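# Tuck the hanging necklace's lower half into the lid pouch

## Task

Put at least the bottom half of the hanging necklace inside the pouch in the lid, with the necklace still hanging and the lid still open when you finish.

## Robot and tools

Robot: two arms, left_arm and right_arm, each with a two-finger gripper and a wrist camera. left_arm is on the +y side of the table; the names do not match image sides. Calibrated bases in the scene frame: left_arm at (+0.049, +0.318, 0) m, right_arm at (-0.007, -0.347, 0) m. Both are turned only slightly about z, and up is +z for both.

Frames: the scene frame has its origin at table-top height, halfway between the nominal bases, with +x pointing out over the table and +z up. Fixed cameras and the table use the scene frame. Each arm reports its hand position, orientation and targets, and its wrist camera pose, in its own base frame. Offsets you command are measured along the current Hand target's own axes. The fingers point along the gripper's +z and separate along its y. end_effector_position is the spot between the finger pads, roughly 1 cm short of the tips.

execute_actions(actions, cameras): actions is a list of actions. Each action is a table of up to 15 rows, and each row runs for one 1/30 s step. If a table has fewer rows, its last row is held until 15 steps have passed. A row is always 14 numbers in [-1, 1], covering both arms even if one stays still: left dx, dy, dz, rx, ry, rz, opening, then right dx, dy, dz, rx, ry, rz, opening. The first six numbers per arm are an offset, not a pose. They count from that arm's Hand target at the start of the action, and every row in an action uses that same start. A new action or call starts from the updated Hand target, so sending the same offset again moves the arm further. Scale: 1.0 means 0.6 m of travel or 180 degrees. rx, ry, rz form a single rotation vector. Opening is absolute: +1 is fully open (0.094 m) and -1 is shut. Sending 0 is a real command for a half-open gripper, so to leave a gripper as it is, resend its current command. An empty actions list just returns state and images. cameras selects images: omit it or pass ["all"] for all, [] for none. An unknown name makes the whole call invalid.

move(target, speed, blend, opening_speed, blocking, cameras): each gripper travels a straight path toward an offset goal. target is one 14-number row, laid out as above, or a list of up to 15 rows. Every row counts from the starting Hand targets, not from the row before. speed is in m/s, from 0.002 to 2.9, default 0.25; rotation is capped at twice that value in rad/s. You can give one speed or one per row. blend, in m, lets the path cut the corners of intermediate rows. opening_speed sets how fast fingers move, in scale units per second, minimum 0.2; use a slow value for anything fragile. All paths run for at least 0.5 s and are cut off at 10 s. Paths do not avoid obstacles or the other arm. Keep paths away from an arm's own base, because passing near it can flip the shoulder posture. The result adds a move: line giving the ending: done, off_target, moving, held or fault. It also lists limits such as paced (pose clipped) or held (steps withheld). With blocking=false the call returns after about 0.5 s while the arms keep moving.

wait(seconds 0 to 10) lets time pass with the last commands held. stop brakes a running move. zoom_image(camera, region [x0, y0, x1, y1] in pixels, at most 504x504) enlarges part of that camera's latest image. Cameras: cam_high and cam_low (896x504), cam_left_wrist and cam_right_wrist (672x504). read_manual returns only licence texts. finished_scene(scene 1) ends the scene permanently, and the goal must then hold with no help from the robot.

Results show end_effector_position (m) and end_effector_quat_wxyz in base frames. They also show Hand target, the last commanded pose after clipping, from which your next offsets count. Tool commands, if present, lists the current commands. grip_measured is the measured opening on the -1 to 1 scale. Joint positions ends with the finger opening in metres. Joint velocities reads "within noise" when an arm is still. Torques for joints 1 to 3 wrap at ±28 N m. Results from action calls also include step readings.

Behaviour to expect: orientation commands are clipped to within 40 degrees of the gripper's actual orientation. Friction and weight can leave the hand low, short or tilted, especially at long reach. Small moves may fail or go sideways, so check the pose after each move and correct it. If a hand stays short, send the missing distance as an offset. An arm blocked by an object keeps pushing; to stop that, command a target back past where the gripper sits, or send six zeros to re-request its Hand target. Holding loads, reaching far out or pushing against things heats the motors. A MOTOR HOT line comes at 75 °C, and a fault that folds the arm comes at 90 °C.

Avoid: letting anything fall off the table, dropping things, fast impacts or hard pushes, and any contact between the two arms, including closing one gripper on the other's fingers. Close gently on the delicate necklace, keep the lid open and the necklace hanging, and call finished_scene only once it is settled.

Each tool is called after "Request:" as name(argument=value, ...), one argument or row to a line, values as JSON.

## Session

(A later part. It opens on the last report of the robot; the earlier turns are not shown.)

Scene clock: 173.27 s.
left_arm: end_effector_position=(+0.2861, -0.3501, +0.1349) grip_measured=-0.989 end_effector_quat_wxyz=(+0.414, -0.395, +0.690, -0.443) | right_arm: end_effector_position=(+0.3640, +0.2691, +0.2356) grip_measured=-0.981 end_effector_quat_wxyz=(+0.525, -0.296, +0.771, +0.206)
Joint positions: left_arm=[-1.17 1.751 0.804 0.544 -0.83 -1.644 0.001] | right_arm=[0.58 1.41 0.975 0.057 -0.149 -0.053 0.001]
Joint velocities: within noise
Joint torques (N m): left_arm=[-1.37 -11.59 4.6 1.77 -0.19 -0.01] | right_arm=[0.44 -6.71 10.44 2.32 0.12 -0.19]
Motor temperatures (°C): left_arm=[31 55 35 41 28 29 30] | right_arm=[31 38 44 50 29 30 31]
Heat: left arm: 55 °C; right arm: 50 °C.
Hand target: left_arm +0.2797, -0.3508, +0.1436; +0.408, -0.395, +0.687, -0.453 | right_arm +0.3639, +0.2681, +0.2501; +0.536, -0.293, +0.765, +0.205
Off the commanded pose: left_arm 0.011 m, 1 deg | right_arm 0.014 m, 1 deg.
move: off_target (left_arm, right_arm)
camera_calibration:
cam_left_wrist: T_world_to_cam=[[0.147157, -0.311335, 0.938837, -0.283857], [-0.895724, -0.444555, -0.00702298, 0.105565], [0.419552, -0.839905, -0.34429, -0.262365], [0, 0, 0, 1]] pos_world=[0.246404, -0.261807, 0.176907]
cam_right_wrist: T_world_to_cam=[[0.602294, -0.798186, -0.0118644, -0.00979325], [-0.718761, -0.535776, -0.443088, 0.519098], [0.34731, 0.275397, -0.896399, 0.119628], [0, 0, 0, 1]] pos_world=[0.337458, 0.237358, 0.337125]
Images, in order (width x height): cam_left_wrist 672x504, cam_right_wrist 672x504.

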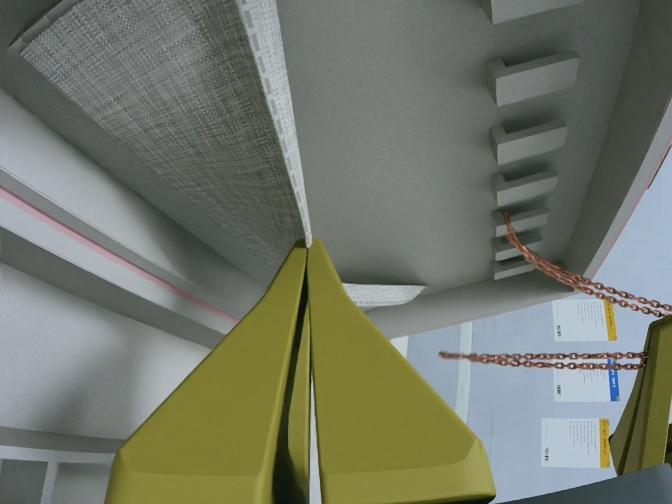

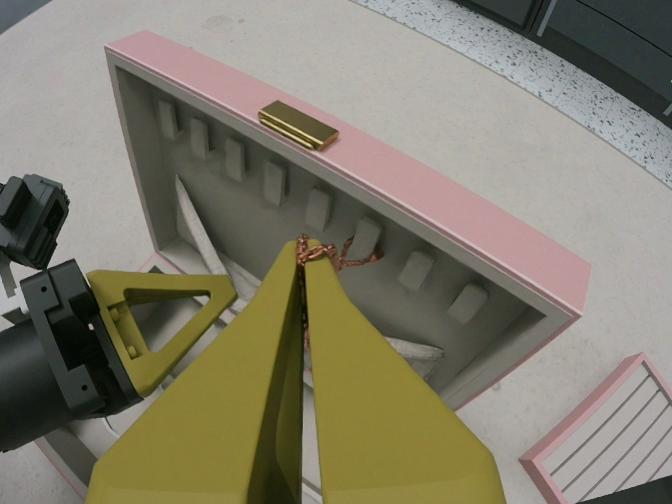

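Request:
move(
  target=[0,0,0,0,0,0,-1.0, -0.0165,-0.0089,0.0454,0,0,0,-1.0],
  speed=0.06,
  cameras=["cam_left_wrist", "cam_right_wrist"],
)

Scene clock: 175.73 s.
left_arm: end_effector_position=(+0.2861, -0.3501, +0.1349) grip_measured=-0.989 end_effector_quat_wxyz=(+0.414, -0.395, +0.690, -0.443) | right_arm: end_effector_position=(+0.3833, +0.2817, +0.2458) grip_measured=-0.981 end_effector_quat_wxyz=(+0.531, -0.296, +0.767, +0.207)
Joint positions: left_arm=[-1.17 1.751 0.804 0.544 -0.83 -1.644 0.001] | right_arm=[0.58 1.489 1.072 0.056 -0.149 -0.053 0.001]
Joint velocities: within noise
Joint torques (N m): left_arm=[-1.51 -11.69 4.63 1.8 -0.2 -0.02] | right_arm=[0.21 -4.71 10.81 2.47 0.11 -0.2]
Motor temperatures (°C): left_arm=[31 55 35 41 28 29 30] | right_arm=[31 38 44 50 29 30 31]
Heat: left arm: 55 °C; right arm: 50 °C.
Hand target: left_arm +0.2797, -0.3508, +0.1436; +0.408, -0.395, +0.687, -0.453 | right_arm +0.3890, +0.2835, +0.2500; +0.536, -0.293, +0.765, +0.205
Off the commanded pose: left_arm 0.011 m, 1 deg | right_arm 0.007 m, 1 deg.
move: off_target (left_arm)
camera_calibration:
cam_left_wrist: T_world_to_cam=[[0.147157, -0.311335, 0.938837, -0.283857], [-0.895724, -0.444555, -0.00702298, 0.105565], [0.419552, -0.839905, -0.34429, -0.262365], [0, 0, 0, 1]] pos_world=[0.246404, -0.261807, 0.176907]
cam_right_wrist: T_world_to_cam=[[0.602431, -0.798098, -0.0108252, -0.0115285], [-0.713037, -0.53203, -0.456643, 0.544263], [0.358687, 0.282815, -0.889584, 0.110471], [0, 0, 0, 1]] pos_world=[0.3554, 0.249121, 0.346683]
Images, in order (width x height): cam_left_wrist 672x504, cam_right_wrist 672x504.

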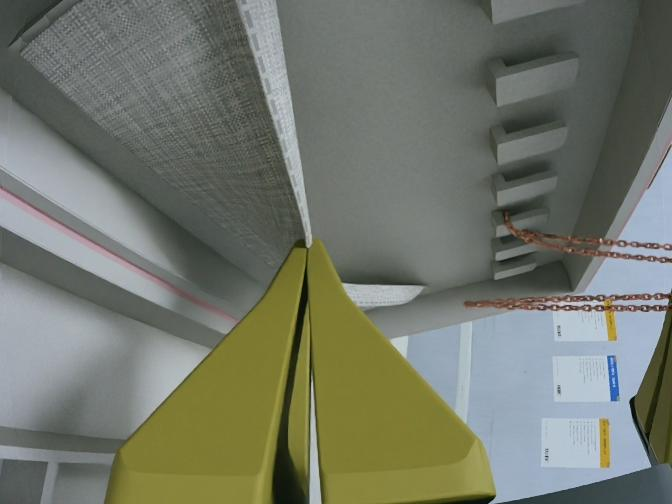

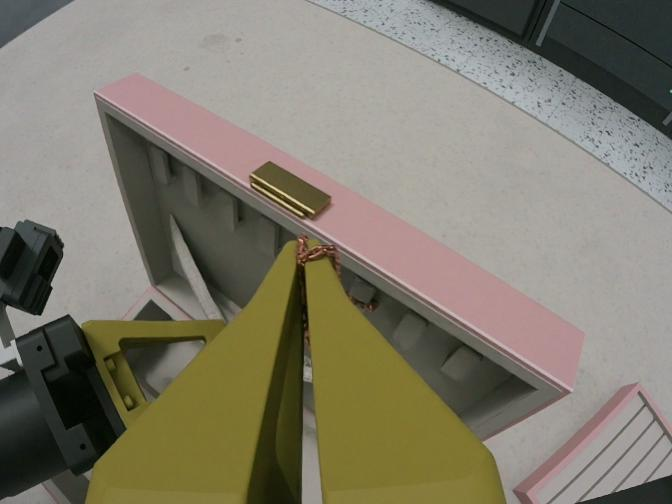

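Request:
zoom_image(
  camera="cam_left_wrist",
  region=[300, 180, 580, 380],
)

Request:
zoom_image(
  camera="cam_right_wrist",
  region=[160, 180, 480, 420],
)

Scaled by 1.800 from the camera's 672x504 image, which has a finer 960x720 frame.

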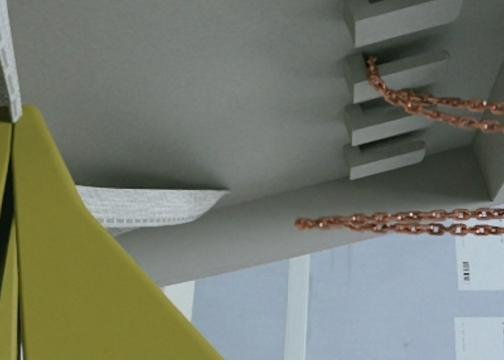

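Scaled by 1.575 from the camera's 672x504 image, which has a finer 960x720 frame.

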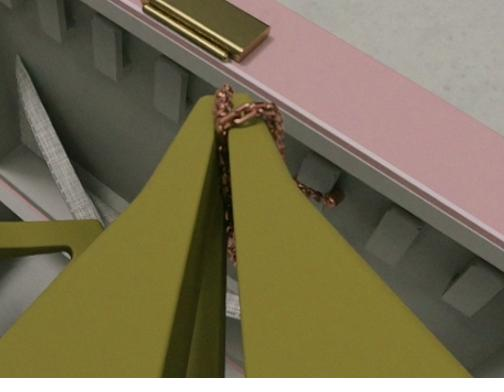

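Request:
move(
  target=[0,0,0,0,0,0,-1.0, -0.0008,0.0232,0.0267,0,0,0,-1.0],
  speed=0.05,
  cameras=["cam_left_wrist", "cam_right_wrist"],
)

Scene clock: 178.87 s.
left_arm: end_effector_position=(+0.2861, -0.3501, +0.1349) grip_measured=-0.989 end_effector_quat_wxyz=(+0.414, -0.395, +0.690, -0.443) | right_arm: end_effector_position=(+0.3856, +0.3001, +0.2403) grip_measured=-0.981 end_effector_quat_wxyz=(+0.531, -0.301, +0.766, +0.203)
Joint positions: left_arm=[-1.17 1.751 0.804 0.544 -0.83 -1.644 0.001] | right_arm=[0.623 1.541 1.102 0.074 -0.11 -0.05 0.001]
Joint velocities: within noise
Joint torques (N m): left_arm=[-1.36 -11.47 4.67 1.79 -0.18 -0.01] | right_arm=[0.62 -4.97 10.84 2.51 0.15 -0.06]
Motor temperatures (°C): left_arm=[31 55 35 41 28 29 30] | right_arm=[31 38 45 51 29 30 31]
Heat: left arm: 55 °C; right arm: 51 °C.
Hand target: left_arm +0.2797, -0.3508, +0.1436; +0.408, -0.395, +0.687, -0.453 | right_arm +0.3910, +0.3040, +0.2449; +0.536, -0.293, +0.765, +0.205
Off the commanded pose: left_arm 0.011 m, 1 deg | right_arm 0.008 m, 1 deg.
move: off_target (left_arm)
camera_calibration:
cam_left_wrist: T_world_to_cam=[[0.147157, -0.311335, 0.938837, -0.283857], [-0.895724, -0.444555, -0.00702298, 0.105565], [0.419552, -0.839905, -0.34429, -0.262365], [0, 0, 0, 1]] pos_world=[0.246404, -0.261807, 0.176907]
cam_right_wrist: T_world_to_cam=[[0.606475, -0.795103, 0.000457197, -0.00337245], [-0.708512, -0.540687, -0.453507, 0.55329], [0.360832, 0.274717, -0.891253, 0.101619], [0, 0, 0, 1]] pos_world=[0.35739, 0.268559, 0.341491]
Images, in order (width x height): cam_left_wrist 672x504, cam_right_wrist 672x504.

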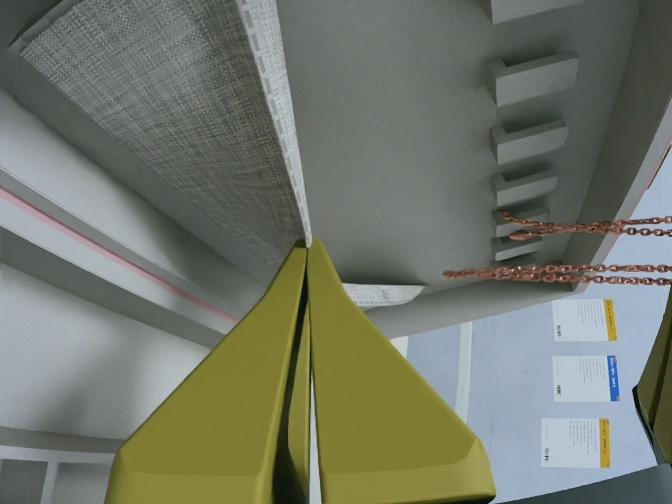

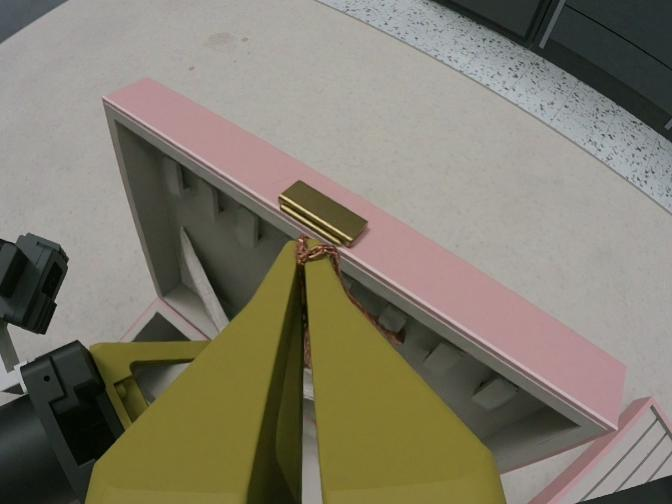

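Request:
zoom_image(
  camera="cam_right_wrist",
  region=[240, 220, 420, 460],
)

Request:
zoom_image(
  camera="cam_left_wrist",
  region=[280, 180, 520, 340],
)

Scaled by 2.100 from the camera's 672x504 image, which has a finer 960x720 frame.

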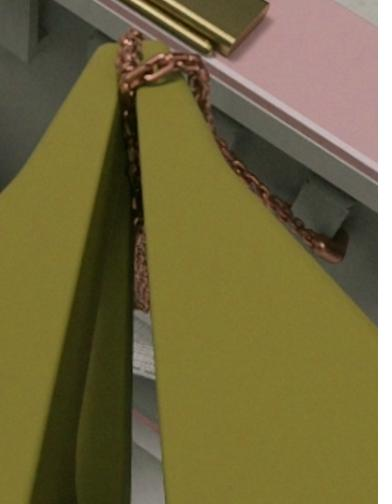

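Scaled by 2.100 from the camera's 672x504 image, which has a finer 960x720 frame.

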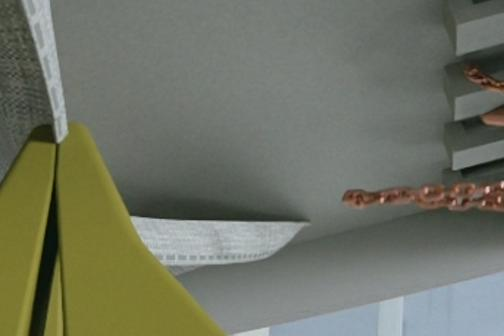

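Request:
move(
  target=[0,0,0,0,0,0,-1.0, -0.0083,0.0209,0.0227,0,0,0,-1.0],
  speed=0.05,
  cameras=["cam_left_wrist", "cam_right_wrist"],
)

Scene clock: 183.00 s.
left_arm: end_effector_position=(+0.2861, -0.3501, +0.1349) grip_measured=-0.989 end_effector_quat_wxyz=(+0.414, -0.395, +0.690, -0.443) | right_arm: end_effector_position=(+0.3884, +0.3187, +0.2413) grip_measured=-0.981 end_effector_quat_wxyz=(+0.532, -0.301, +0.765, +0.203)
Joint positions: left_arm=[-1.17 1.751 0.804 0.544 -0.83 -1.644 0.001] | right_arm=[0.663 1.591 1.153 0.077 -0.072 -0.036 0.001]
Joint velocities: within noise
Joint torques (N m): left_arm=[-1.46 -11.62 4.6 1.76 -0.19 0] | right_arm=[0.65 -5.29 10.81 2.52 0.19 -0.04]
Motor temperatures (°C): left_arm=[31 55 35 41 28 29 30] | right_arm=[31 38 45 52 29 30 31]
Heat: left arm: 55 °C; right arm: 52 °C.
Hand target: left_arm +0.2797, -0.3508, +0.1436; +0.408, -0.395, +0.687, -0.453 | right_arm +0.3934, +0.3231, +0.2449; +0.536, -0.293, +0.765, +0.205
Off the commanded pose: left_arm 0.011 m, 1 deg | right_arm 0.008 m, 1 deg.
move: off_target (left_arm)
camera_calibration:
cam_left_wrist: T_world_to_cam=[[0.147157, -0.311335, 0.938837, -0.283857], [-0.895724, -0.444555, -0.00702298, 0.105565], [0.419552, -0.839905, -0.34429, -0.262365], [0, 0, 0, 1]] pos_world=[0.246404, -0.261807, 0.176907]
cam_right_wrist: T_world_to_cam=[[0.605749, -0.795655, 0.00138822, 0.00986741], [-0.707956, -0.539777, -0.455456, 0.565692], [0.363135, 0.274909, -0.890257, 0.0950858], [0, 0, 0, 1]] pos_world=[0.359979, 0.287058, 0.342285]
Images, in order (width x height): cam_left_wrist 672x504, cam_right_wrist 672x504.

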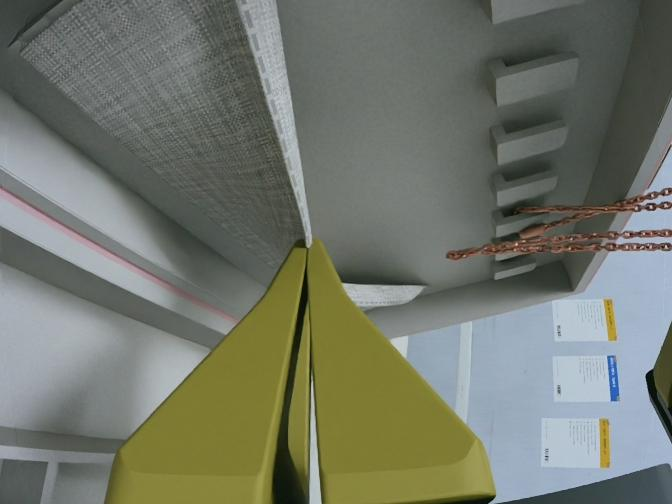

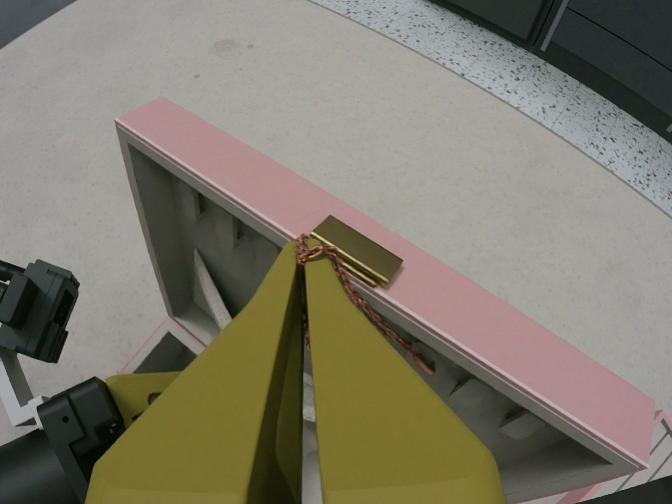

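Request:
zoom_image(
  camera="cam_right_wrist",
  region=[240, 190, 420, 450],
)

Request:
zoom_image(
  camera="cam_left_wrist",
  region=[280, 160, 560, 340],
)

Scaled by 1.938 from the camera's 672x504 image, which has a finer 960x720 frame.

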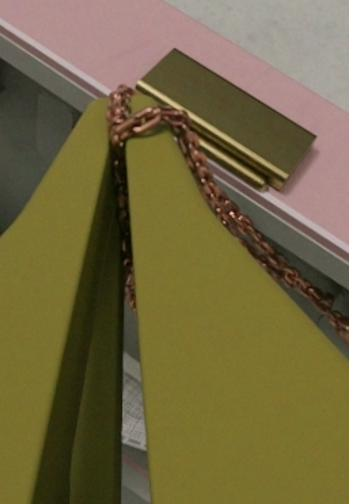

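Scaled by 1.800 from the camera's 672x504 image, which has a finer 960x720 frame.

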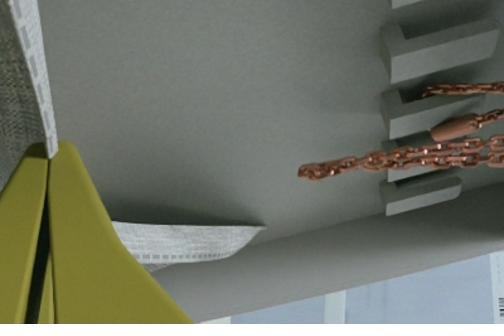

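Request:
move(
  target=[0,0,0,0,0,0,-1.0, 0.0616,0.0012,0.0154,0,0,0,-1.0],
  speed=0.04,
  cameras=["cam_left_wrist", "cam_right_wrist"],
)

Scene clock: 188.03 s.
left_arm: end_effector_position=(+0.2861, -0.3501, +0.1349) grip_measured=-0.989 end_effector_quat_wxyz=(+0.414, -0.395, +0.690, -0.443) | right_arm: end_effector_position=(+0.3897, +0.3194, +0.2191) grip_measured=-0.981 end_effector_quat_wxyz=(+0.544, -0.297, +0.757, +0.206)
Joint positions: left_arm=[-1.17 1.751 0.804 0.544 -0.83 -1.644 0.001] | right_arm=[0.663 1.616 1.058 0.228 -0.07 -0.035 0.001]
Joint velocities: within noise
Joint torques (N m): left_arm=[-1.43 -11.7 4.46 1.74 -0.18 -0.01] | right_arm=[0.73 -5.44 7.32 2.56 0.17 -0.06]
Motor temperatures (°C): left_arm=[31 56 35 41 28 29 30] | right_arm=[31 38 45 52 29 29 31]
Heat: left arm: 56 °C; right arm: 52 °C.
Hand target: left_arm +0.2797, -0.3508, +0.1436; +0.408, -0.395, +0.687, -0.453 | right_arm +0.3900, +0.3210, +0.2072; +0.536, -0.293, +0.765, +0.205
Off the commanded pose: left_arm 0.011 m, 1 deg | right_arm 0.012 m, 1 deg.
move: off_target (left_arm, right_arm)
camera_calibration:
cam_left_wrist: T_world_to_cam=[[0.147157, -0.311335, 0.938837, -0.283857], [-0.895724, -0.444555, -0.00702298, 0.105565], [0.419552, -0.839905, -0.34429, -0.262365], [0, 0, 0, 1]] pos_world=[0.246404, -0.261807, 0.176907]
cam_right_wrist: T_world_to_cam=[[0.60432, -0.796741, 0.000425467, 0.0108222], [-0.697384, -0.529217, -0.483306, 0.555515], [0.385295, 0.291775, -0.875451, 0.0573596], [0, 0, 0, 1]] pos_world=[0.358767, 0.285874, 0.318695]
Images, in order (width x height): cam_left_wrist 672x504, cam_right_wrist 672x504.

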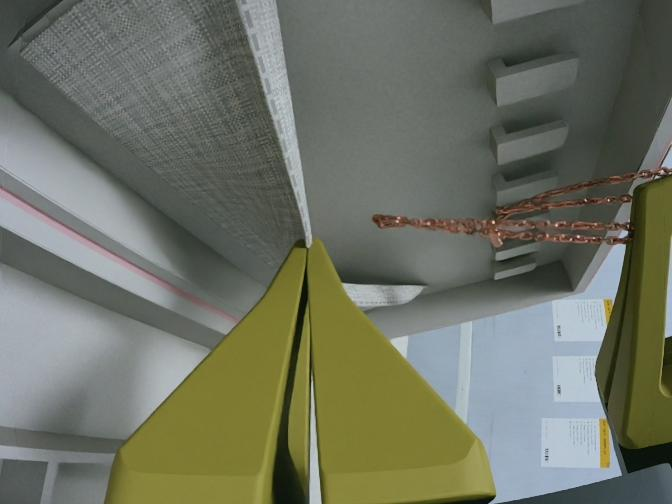

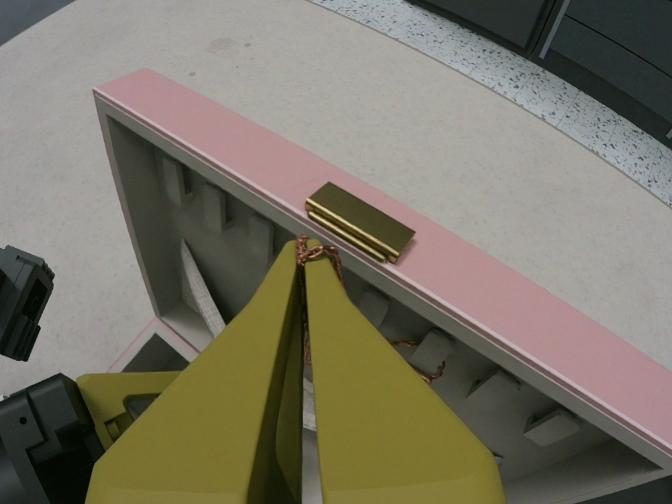

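Request:
zoom_image(
  camera="cam_left_wrist",
  region=[340, 140, 660, 320],
)

Request:
zoom_image(
  camera="cam_right_wrist",
  region=[240, 170, 480, 450],
)

Scaled by 1.575 from the camera's 672x504 image, which has a finer 960x720 frame.

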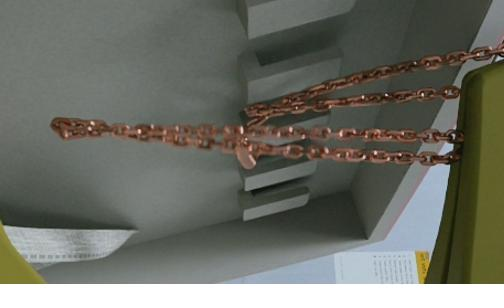

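Scaled by 1.800 from the camera's 672x504 image, which has a finer 960x720 frame.

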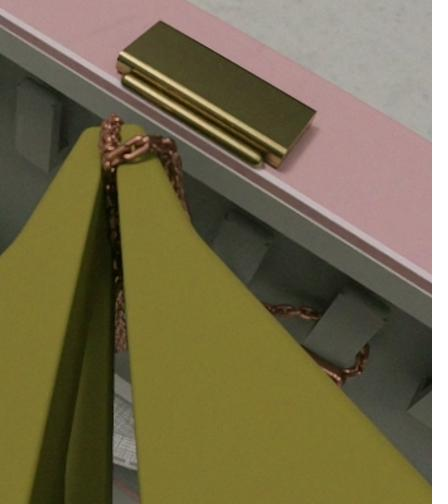

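Request:
move(
  target=[0,0,0,0,0,0,-1.0, 0.0449,-0.0034,0.0191,0,0,0,-1.0],
  speed=0.04,
  cameras=["cam_left_wrist", "cam_right_wrist"],
)

Scene clock: 190.07 s.
left_arm: end_effector_position=(+0.2861, -0.3501, +0.1349) grip_measured=-0.989 end_effector_quat_wxyz=(+0.414, -0.395, +0.690, -0.443) | right_arm: end_effector_position=(+0.3916, +0.3208, +0.1898) grip_measured=-0.981 end_effector_quat_wxyz=(+0.544, -0.297, +0.757, +0.206)
Joint positions: left_arm=[-1.17 1.751 0.804 0.544 -0.83 -1.644 0.001] | right_arm=[0.663 1.667 0.989 0.349 -0.07 -0.035 0.001]
Joint velocities: within noise
Joint torques (N m): left_arm=[-1.44 -11.63 4.67 1.74 -0.16 -0.02] | right_arm=[0.31 -5.67 7.09 2.57 0.12 -0.09]
Motor temperatures (°C): left_arm=[31 56 35 41 28 29 30] | right_arm=[31 38 45 52 29 29 31]
Heat: left arm: 56 °C; right arm: 52 °C.
Hand target: left_arm +0.2797, -0.3508, +0.1436; +0.408, -0.395, +0.687, -0.453 | right_arm +0.3925, +0.3204, +0.1779; +0.536, -0.293, +0.765, +0.205
Off the commanded pose: left_arm 0.011 m, 1 deg | right_arm 0.012 m, 1 deg.
move: off_target (left_arm, right_arm)
camera_calibration:
cam_left_wrist: T_world_to_cam=[[0.147157, -0.311335, 0.938837, -0.283857], [-0.895724, -0.444555, -0.00702298, 0.105565], [0.419552, -0.839905, -0.34429, -0.262365], [0, 0, 0, 1]] pos_world=[0.246404, -0.261807, 0.176907]
cam_right_wrist: T_world_to_cam=[[0.604018, -0.796971, 0.000542501, 0.0109448], [-0.697538, -0.528988, -0.483334, 0.543418], [0.38549, 0.291564, -0.875436, 0.0305542], [0, 0, 0, 1]] pos_world=[0.360666, 0.287276, 0.289395]
Images, in order (width x height): cam_left_wrist 672x504, cam_right_wrist 672x504.

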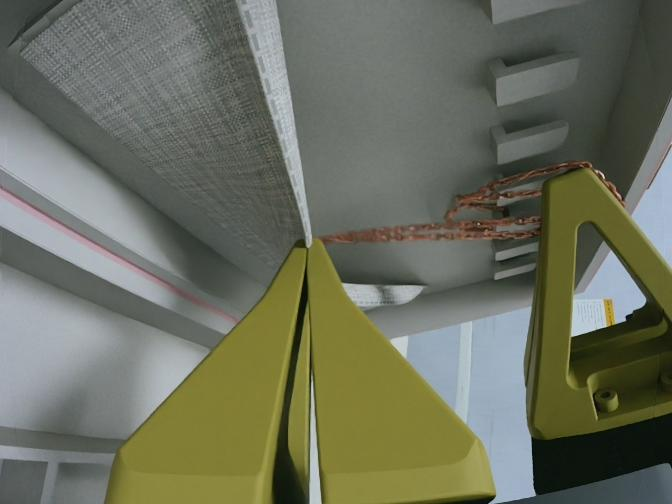

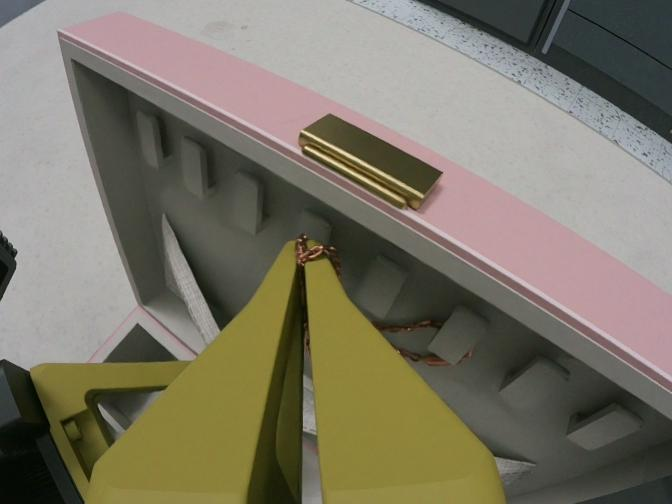

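Request:
zoom_image(
  camera="cam_left_wrist",
  region=[280, 130, 580, 330],
)

Request:
zoom_image(
  camera="cam_right_wrist",
  region=[240, 200, 500, 480],
)

Scaled by 1.680 from the camera's 672x504 image, which has a finer 960x720 frame.

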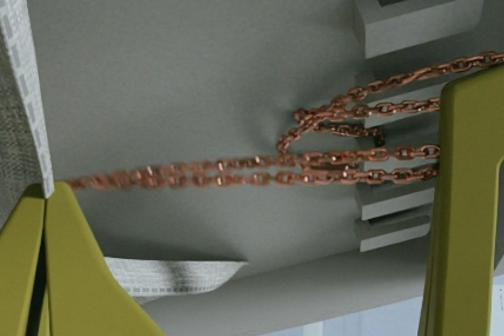

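Scaled by 1.800 from the camera's 672x504 image, which has a finer 960x720 frame.

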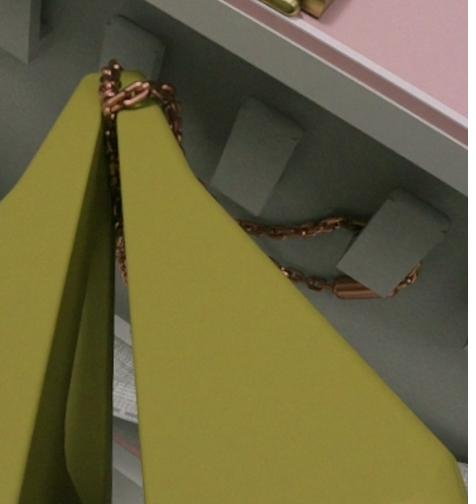

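Request:
move(
  target=[0,0,0,0,0,0,-1.0, 0.0396,0.0011,0.0131,0,0,0,-1.0],
  speed=0.04,
  cameras=["cam_left_wrist", "cam_right_wrist"],
)

Scene clock: 192.47 s.
left_arm: end_effector_position=(+0.2861, -0.3501, +0.1349) grip_measured=-0.989 end_effector_quat_wxyz=(+0.414, -0.395, +0.690, -0.443) | right_arm: end_effector_position=(+0.3915, +0.3208, +0.1650) grip_measured=-0.981 end_effector_quat_wxyz=(+0.544, -0.297, +0.757, +0.206)
Joint positions: left_arm=[-1.17 1.751 0.804 0.544 -0.83 -1.644 0.001] | right_arm=[0.663 1.715 0.93 0.456 -0.07 -0.035 0.001]
Joint velocities: within noise
Joint torques (N m): left_arm=[-1.65 -11.6 4.66 1.82 -0.17 -0.04] | right_arm=[0.4 -5.74 6.79 2.51 0.12 -0.08]
Motor temperatures (°C): left_arm=[31 56 35 41 28 29 30] | right_arm=[31 38 45 52 29 29 31]
Heat: left arm: 56 °C; right arm: 52 °C.
Hand target: left_arm +0.2797, -0.3508, +0.1436; +0.408, -0.395, +0.687, -0.453 | right_arm +0.3915, +0.3204, +0.1529; +0.536, -0.293, +0.765, +0.205
Off the commanded pose: left_arm 0.011 m, 1 deg | right_arm 0.012 m, 1 deg.
move: off_target (left_arm, right_arm)
camera_calibration:
cam_left_wrist: T_world_to_cam=[[0.147157, -0.311335, 0.938837, -0.283857], [-0.895724, -0.444555, -0.00702298, 0.105565], [0.419552, -0.839905, -0.34429, -0.262365], [0, 0, 0, 1]] pos_world=[0.246404, -0.261807, 0.176907]
cam_right_wrist: T_world_to_cam=[[0.60404, -0.796954, 0.000537865, 0.0109272], [-0.697235, -0.528786, -0.483993, 0.531312], [0.386005, 0.291976, -0.875072, 0.00851054], [0, 0, 0, 1]] pos_world=[0.360563, 0.287174, 0.264593]
Images, in order (width x height): cam_left_wrist 672x504, cam_right_wrist 672x504.

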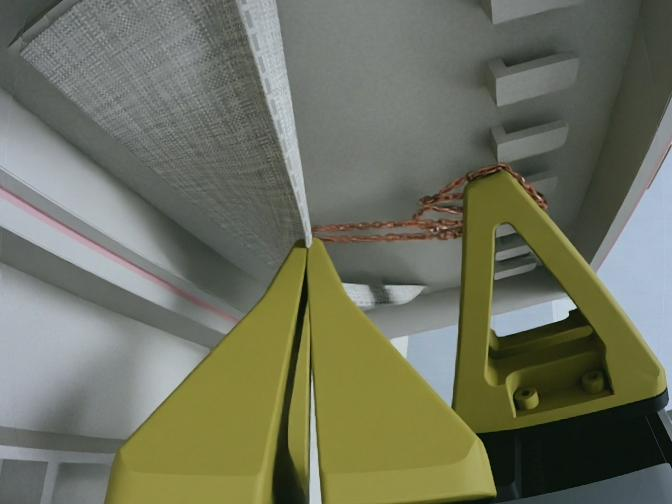

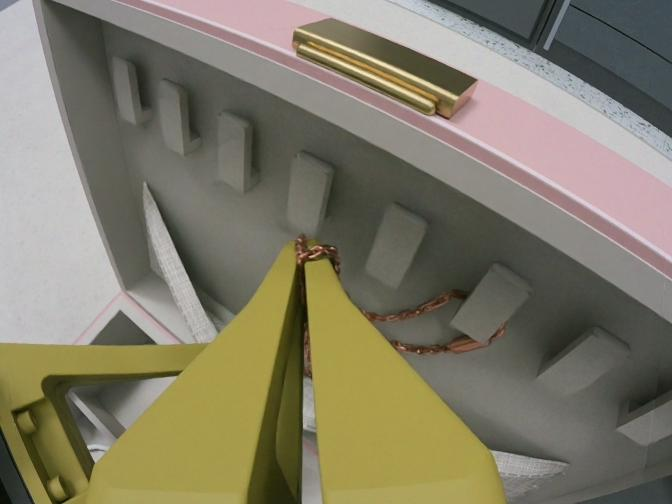

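Request:
move(
  target=[0,0,0,0,0,0,-1.0, 0.0260,-0.0584,-0.0525,0,0,0,-1.0],
  speed=0.05,
  cameras=["cam_left_wrist", "cam_right_wrist"],
)

Scene clock: 195.90 s.
left_arm: end_effector_position=(+0.2861, -0.3501, +0.1349) grip_measured=-0.989 end_effector_quat_wxyz=(+0.414, -0.395, +0.690, -0.443) | right_arm: end_effector_position=(+0.3917, +0.2725, +0.1386) grip_measured=-0.981 end_effector_quat_wxyz=(+0.525, -0.288, +0.775, +0.203)
Joint positions: left_arm=[-1.17 1.751 0.804 0.544 -0.83 -1.644 0.001] | right_arm=[0.549 1.667 0.803 0.484 -0.163 -0.052 0.001]
Joint velocities: within noise
Joint torques (N m): left_arm=[-1.48 -11.6 4.68 1.7 -0.15 -0.06] | right_arm=[0.05 -8.83 6.39 2.5 -0.06 -0.34]
Motor temperatures (°C): left_arm=[31 56 35 41 28 29 30] | right_arm=[31 38 45 53 29 29 31]
Heat: left arm: 56 °C; right arm: 53 °C.
Hand target: left_arm +0.2797, -0.3508, +0.1436; +0.408, -0.395, +0.687, -0.453 | right_arm +0.3890, +0.2710, +0.1490; +0.536, -0.293, +0.765, +0.205
Off the commanded pose: left_arm 0.011 m, 1 deg | right_arm 0.011 m, 2 deg.
move: off_target (left_arm, right_arm)
camera_calibration:
cam_left_wrist: T_world_to_cam=[[0.147157, -0.311335, 0.938837, -0.283857], [-0.895724, -0.444555, -0.00702298, 0.105565], [0.419552, -0.839905, -0.34429, -0.262365], [0, 0, 0, 1]] pos_world=[0.246404, -0.261807, 0.176907]
cam_right_wrist: T_world_to_cam=[[0.587566, -0.80897, -0.0182767, -0.015298], [-0.730938, -0.52093, -0.440864, 0.498255], [0.347125, 0.272396, -0.897388, 0.0231217], [0, 0, 0, 1]] pos_world=[0.365156, 0.240882, 0.240132]
Images, in order (width x height): cam_left_wrist 672x504, cam_right_wrist 672x504.

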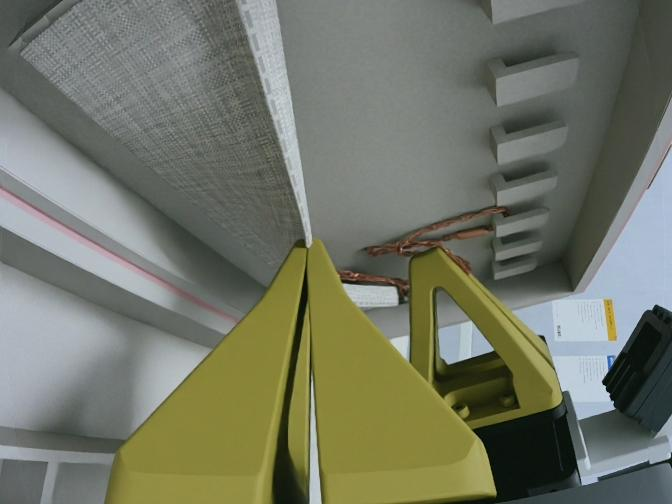

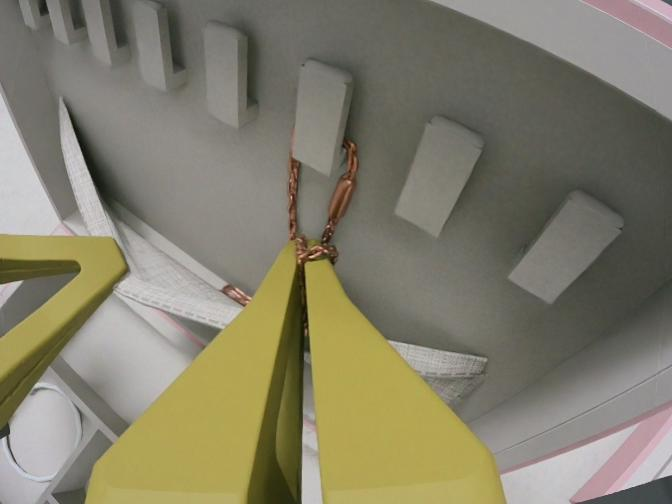

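Request:
zoom_image(
  camera="cam_right_wrist",
  region=[180, 200, 400, 400],
)

Request:
zoom_image(
  camera="cam_left_wrist",
  region=[290, 180, 530, 350],
)

Scaled by 2.291 from the camera's 672x504 image, which has a finer 960x720 frame.

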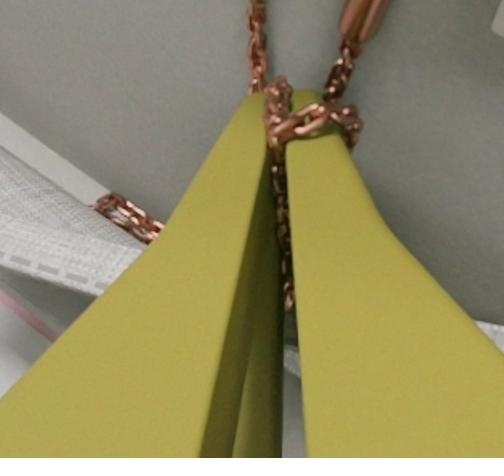

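Scaled by 2.100 from the camera's 672x504 image, which has a finer 960x720 frame.

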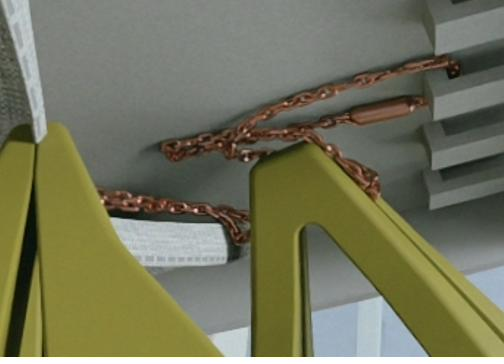

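Request:
move(
  target=[0,0,0,0,0,0,-1.0, -0.0213,-0.0043,0,0,0,0,-1.0],
  speed=0.04,
  cameras=["cam_left_wrist", "cam_right_wrist"],
)

Scene clock: 197.37 s.
left_arm: end_effector_position=(+0.2861, -0.3501, +0.1349) grip_measured=-0.989 end_effector_quat_wxyz=(+0.414, -0.395, +0.690, -0.443) | right_arm: end_effector_position=(+0.3917, +0.2714, +0.1426) grip_measured=-0.981 end_effector_quat_wxyz=(+0.522, -0.289, +0.776, +0.203)
Joint positions: left_arm=[-1.17 1.751 0.804 0.544 -0.83 -1.644 0.001] | right_arm=[0.545 1.653 0.815 0.451 -0.169 -0.054 0.001]
Joint velocities: within noise
Joint torques (N m): left_arm=[-1.32 -11.69 4.71 1.78 -0.15 -0.03] | right_arm=[-0.08 -8.68 9.55 2.28 -0.05 -0.34]
Motor temperatures (°C): left_arm=[31 56 35 41 28 29 30] | right_arm=[31 38 45 53 29 29 31]
Heat: left arm: 56 °C; right arm: 53 °C.
Hand target: left_arm +0.2797, -0.3508, +0.1436; +0.408, -0.395, +0.687, -0.453 | right_arm +0.3940, +0.2720, +0.1611; +0.536, -0.293, +0.765, +0.205
Off the commanded pose: left_arm 0.011 m, 1 deg | right_arm 0.018 m, 2 deg.
move: off_target (left_arm, right_arm)
camera_calibration:
cam_left_wrist: T_world_to_cam=[[0.147157, -0.311335, 0.938837, -0.283857], [-0.895724, -0.444555, -0.00702298, 0.105565], [0.419552, -0.839905, -0.34429, -0.262365], [0, 0, 0, 1]] pos_world=[0.246404, -0.261807, 0.176907]
cam_right_wrist: T_world_to_cam=[[0.589334, -0.807667, -0.0189696, -0.0170183], [-0.732455, -0.524252, -0.43436, 0.499973], [0.340874, 0.269878, -0.900539, 0.0306548], [0, 0, 0, 1]] pos_world=[0.365788, 0.240094, 0.244451]
Images, in order (width x height): cam_left_wrist 672x504, cam_right_wrist 672x504.

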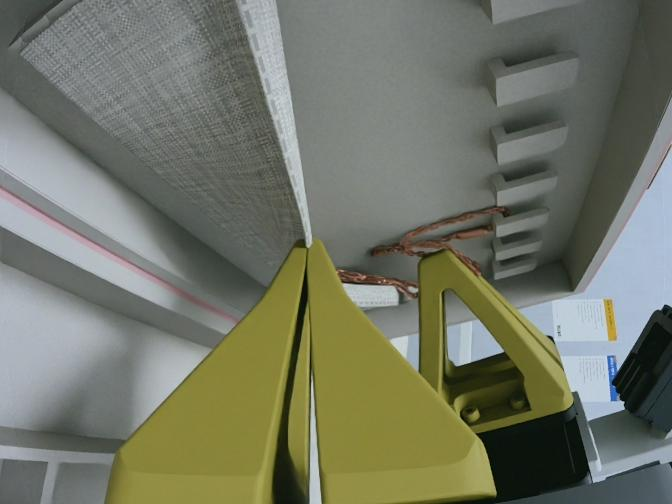

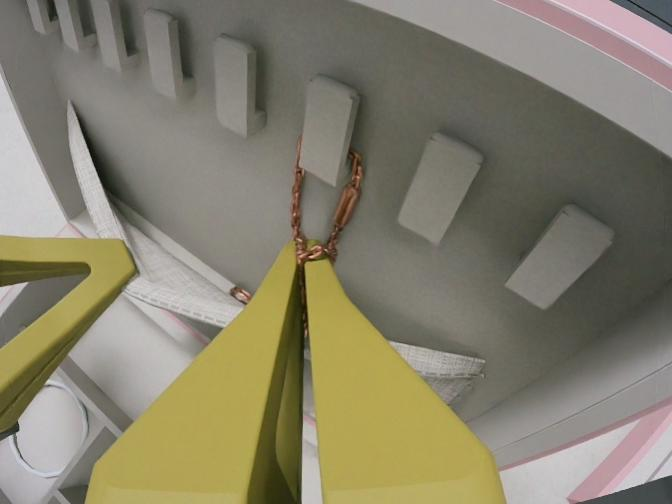

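Request:
move(
  target=[0,0,0,0,0,0,-1.0, -0.0113,-0.0038,0.0018,0,0,0,-1.0],
  speed=0.04,
  cameras=["cam_left_wrist", "cam_right_wrist"],
)

Scene clock: 198.53 s.
left_arm: end_effector_position=(+0.2861, -0.3501, +0.1349) grip_measured=-0.989 end_effector_quat_wxyz=(+0.414, -0.395, +0.690, -0.443) | right_arm: end_effector_position=(+0.3958, +0.2720, +0.1484) grip_measured=-0.981 end_effector_quat_wxyz=(+0.522, -0.289, +0.776, +0.203)
Joint positions: left_arm=[-1.17 1.751 0.804 0.544 -0.83 -1.644 0.001] | right_arm=[0.54 1.653 0.843 0.422 -0.174 -0.055 0.001]
Joint velocities: within noise
Joint torques (N m): left_arm=[-1.36 -11.56 4.48 1.86 -0.16 -0.04] | right_arm=[-0.06 -8.7 9.68 2.29 -0.06 -0.33]
Motor temperatures (°C): left_arm=[31 56 35 42 28 29 30] | right_arm=[31 38 45 53 29 29 31]
Heat: left arm: 56 °C; right arm: 53 °C.
Hand target: left_arm +0.2797, -0.3508, +0.1436; +0.408, -0.395, +0.687, -0.453 | right_arm +0.3980, +0.2725, +0.1671; +0.536, -0.293, +0.765, +0.205
Off the commanded pose: left_arm 0.011 m, 1 deg | right_arm 0.019 m, 2 deg.
move: off_target (left_arm, right_arm)
camera_calibration:
cam_left_wrist: T_world_to_cam=[[0.147157, -0.311335, 0.938837, -0.283857], [-0.895724, -0.444555, -0.00702298, 0.105565], [0.419552, -0.839905, -0.34429, -0.262365], [0, 0, 0, 1]] pos_world=[0.246404, -0.261807, 0.176907]
cam_right_wrist: T_world_to_cam=[[0.589186, -0.807765, -0.0193702, -0.0186646], [-0.732807, -0.524105, -0.433944, 0.50576], [0.340373, 0.269868, -0.900732, 0.0344644], [0, 0, 0, 1]] pos_world=[0.36989, 0.240694, 0.250153]
Images, in order (width x height): cam_left_wrist 672x504, cam_right_wrist 672x504.

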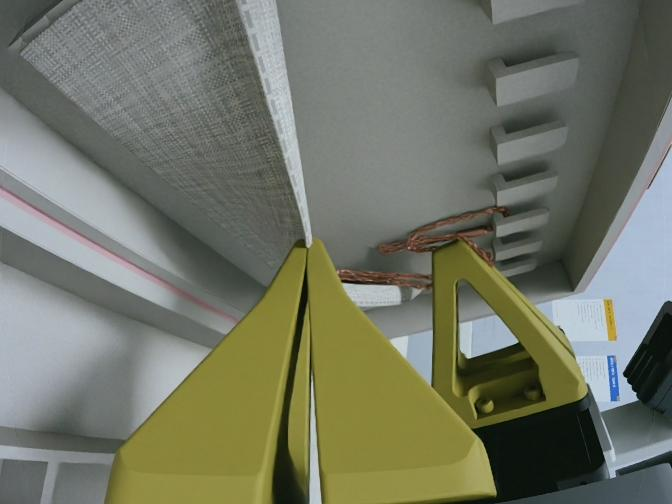

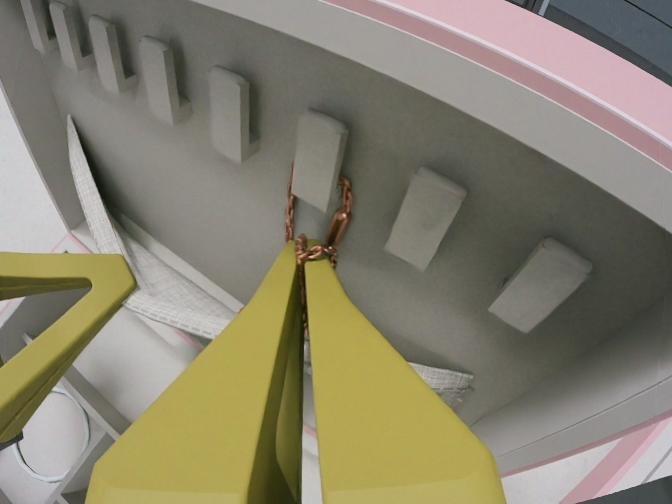

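Request:
zoom_image(
  camera="cam_left_wrist",
  region=[300, 190, 520, 340],
)

Request:
zoom_image(
  camera="cam_right_wrist",
  region=[240, 160, 400, 380],
)

Scaled by 2.291 from the camera's 672x504 image, which has a finer 960x720 frame.

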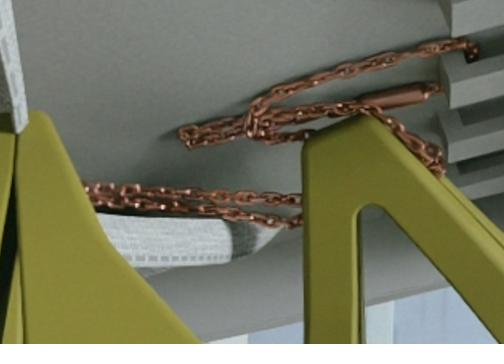

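Scaled by 2.291 from the camera's 672x504 image, which has a finer 960x720 frame.

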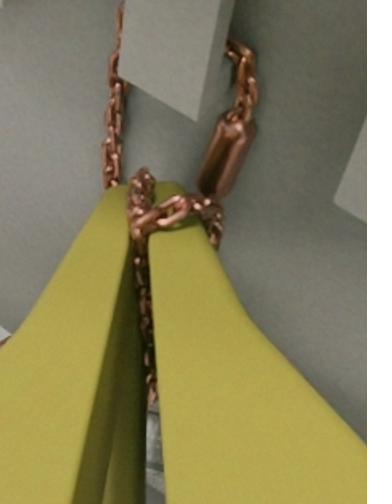

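Request:
move(
  target=[0,0,0,0,0,0,-1.0, 0,0,0,0,0,0,-0.78],
  speed=0.04,
  opening_speed=0.25,
  cameras=["cam_left_wrist", "cam_right_wrist"],
)

Scene clock: 200.03 s.
left_arm: end_effector_position=(+0.2861, -0.3501, +0.1349) grip_measured=-0.989 end_effector_quat_wxyz=(+0.414, -0.395, +0.690, -0.443) | right_arm: end_effector_position=(+0.3951, +0.2726, +0.1481) grip_measured=-0.782 end_effector_quat_wxyz=(+0.521, -0.290, +0.776, +0.205)
Joint positions: left_arm=[-1.17 1.751 0.804 0.544 -0.83 -1.644 0.001] | right_arm=[0.54 1.653 0.843 0.421 -0.179 -0.056 0.01]
Joint velocities: within noise
Joint torques (N m): left_arm=[-1.4 -11.73 4.71 1.79 -0.17 0.04] | right_arm=[-0.08 -8.76 9.69 2.3 0 -0.33]
Motor temperatures (°C): left_arm=[31 56 35 42 28 29 30] | right_arm=[31 39 45 52 29 29 31]
Heat: left arm: 56 °C; right arm: 52 °C.
Hand target: left_arm +0.2797, -0.3508, +0.1436; +0.408, -0.395, +0.687, -0.453 | right_arm +0.3980, +0.2725, +0.1671; +0.536, -0.293, +0.765, +0.205
Off the commanded pose: left_arm 0.011 m, 1 deg | right_arm 0.019 m, 2 deg.
move: off_target (left_arm, right_arm)
camera_calibration:
cam_left_wrist: T_world_to_cam=[[0.147157, -0.311335, 0.938837, -0.283857], [-0.895724, -0.444555, -0.00702298, 0.105565], [0.419552, -0.839905, -0.34429, -0.262365], [0, 0, 0, 1]] pos_world=[0.246404, -0.261807, 0.176907]
cam_right_wrist: T_world_to_cam=[[0.592918, -0.804989, -0.0210237, -0.0197435], [-0.731229, -0.527288, -0.432748, 0.505607], [0.337272, 0.271957, -0.90127, 0.0350291], [0, 0, 0, 1]] pos_world=[0.369607, 0.241181, 0.249956]
Images, in order (width x height): cam_left_wrist 672x504, cam_right_wrist 672x504.

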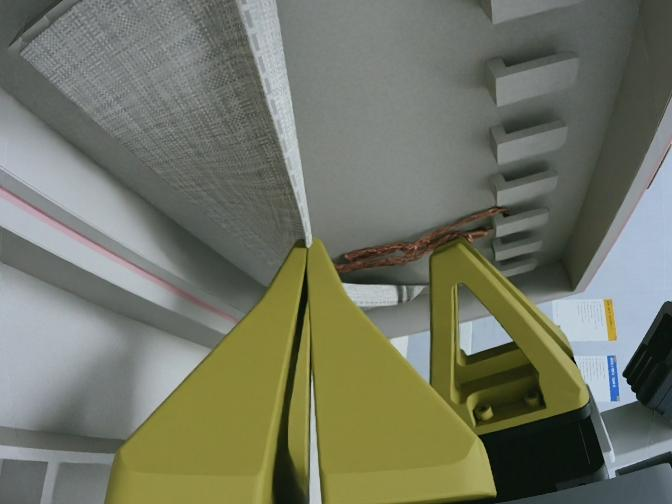

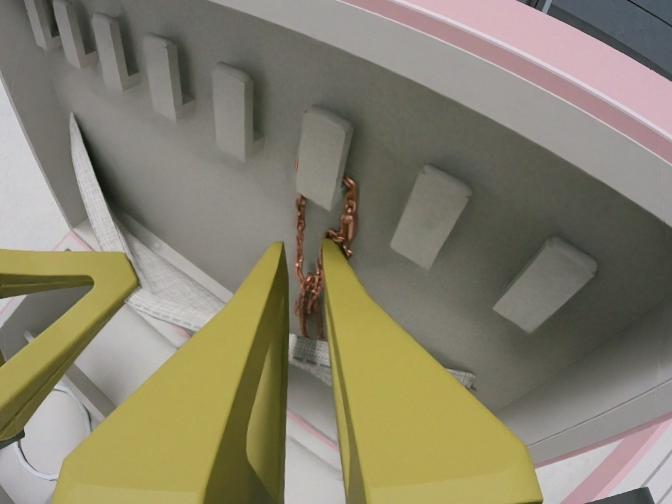

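Request:
zoom_image(
  camera="cam_right_wrist",
  region=[240, 160, 400, 400],
)

Request:
zoom_image(
  camera="cam_left_wrist",
  region=[300, 190, 520, 340],
)

Scaled by 2.100 from the camera's 672x504 image, which has a finer 960x720 frame.

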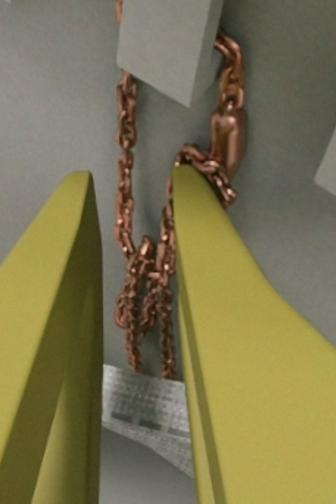

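Scaled by 2.291 from the camera's 672x504 image, which has a finer 960x720 frame.

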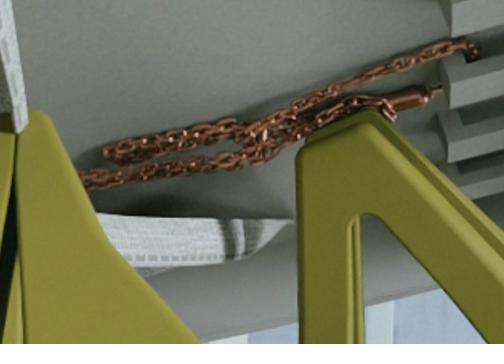

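Request:
move(
  target=[0,0,0,0,0,0,-1.0, 0.0224,0,-0.0274,0,0,0,-0.78],
  speed=0.04,
  cameras=["cam_left_wrist", "cam_right_wrist"],
)

Scene clock: 201.77 s.
left_arm: end_effector_position=(+0.2861, -0.3501, +0.1349) grip_measured=-0.989 end_effector_quat_wxyz=(+0.414, -0.395, +0.690, -0.443) | right_arm: end_effector_position=(+0.3856, +0.2613, +0.1511) grip_measured=-0.782 end_effector_quat_wxyz=(+0.526, -0.288, +0.774, +0.204)
Joint positions: left_arm=[-1.17 1.751 0.804 0.544 -0.83 -1.644 0.001] | right_arm=[0.527 1.597 0.785 0.434 -0.186 -0.06 0.01]
Joint velocities: within noise
Joint torques (N m): left_arm=[-1.31 -11.89 4.77 1.79 -0.19 -0.02] | right_arm=[-0.08 -8.24 6.63 2.47 -0.07 -0.32]
Motor temperatures (°C): left_arm=[31 56 35 42 28 29 30] | right_arm=[31 39 45 52 29 29 31]
Heat: left arm: 56 °C; right arm: 52 °C.
Hand target: left_arm +0.2797, -0.3508, +0.1436; +0.408, -0.395, +0.687, -0.453 | right_arm +0.3831, +0.2591, +0.1601; +0.536, -0.293, +0.765, +0.205
Off the commanded pose: left_arm 0.011 m, 1 deg | right_arm 0.010 m, 2 deg.
move: off_target (left_arm)
camera_calibration:
cam_left_wrist: T_world_to_cam=[[0.147157, -0.311335, 0.938837, -0.283857], [-0.895724, -0.444555, -0.00702298, 0.105565], [0.419552, -0.839905, -0.34429, -0.262365], [0, 0, 0, 1]] pos_world=[0.246404, -0.261807, 0.176907]
cam_right_wrist: T_world_to_cam=[[0.589125, -0.80783, -0.0185143, -0.0214402], [-0.729078, -0.521535, -0.443223, 0.493179], [0.348393, 0.274612, -0.89622, 0.0383094], [0, 0, 0, 1]] pos_world=[0.35885, 0.22937, 0.252525]
Images, in order (width x height): cam_left_wrist 672x504, cam_right_wrist 672x504.

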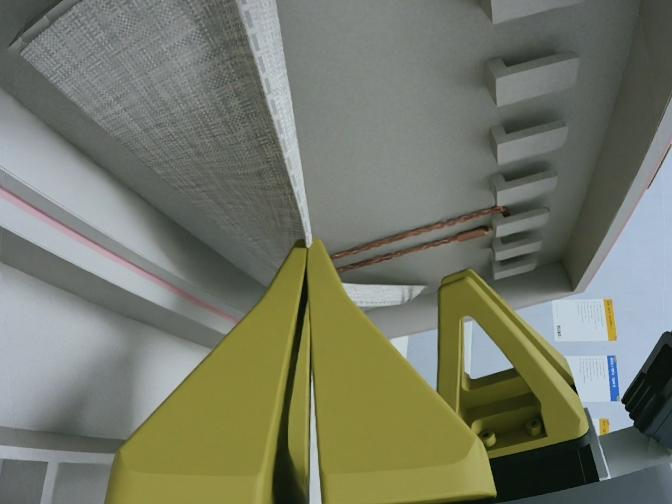

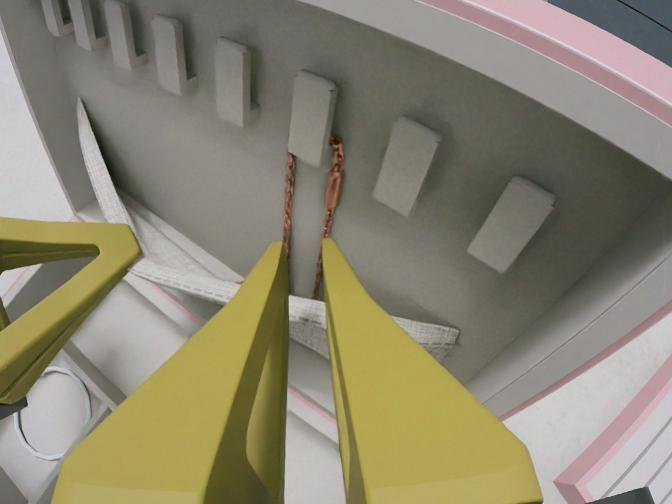

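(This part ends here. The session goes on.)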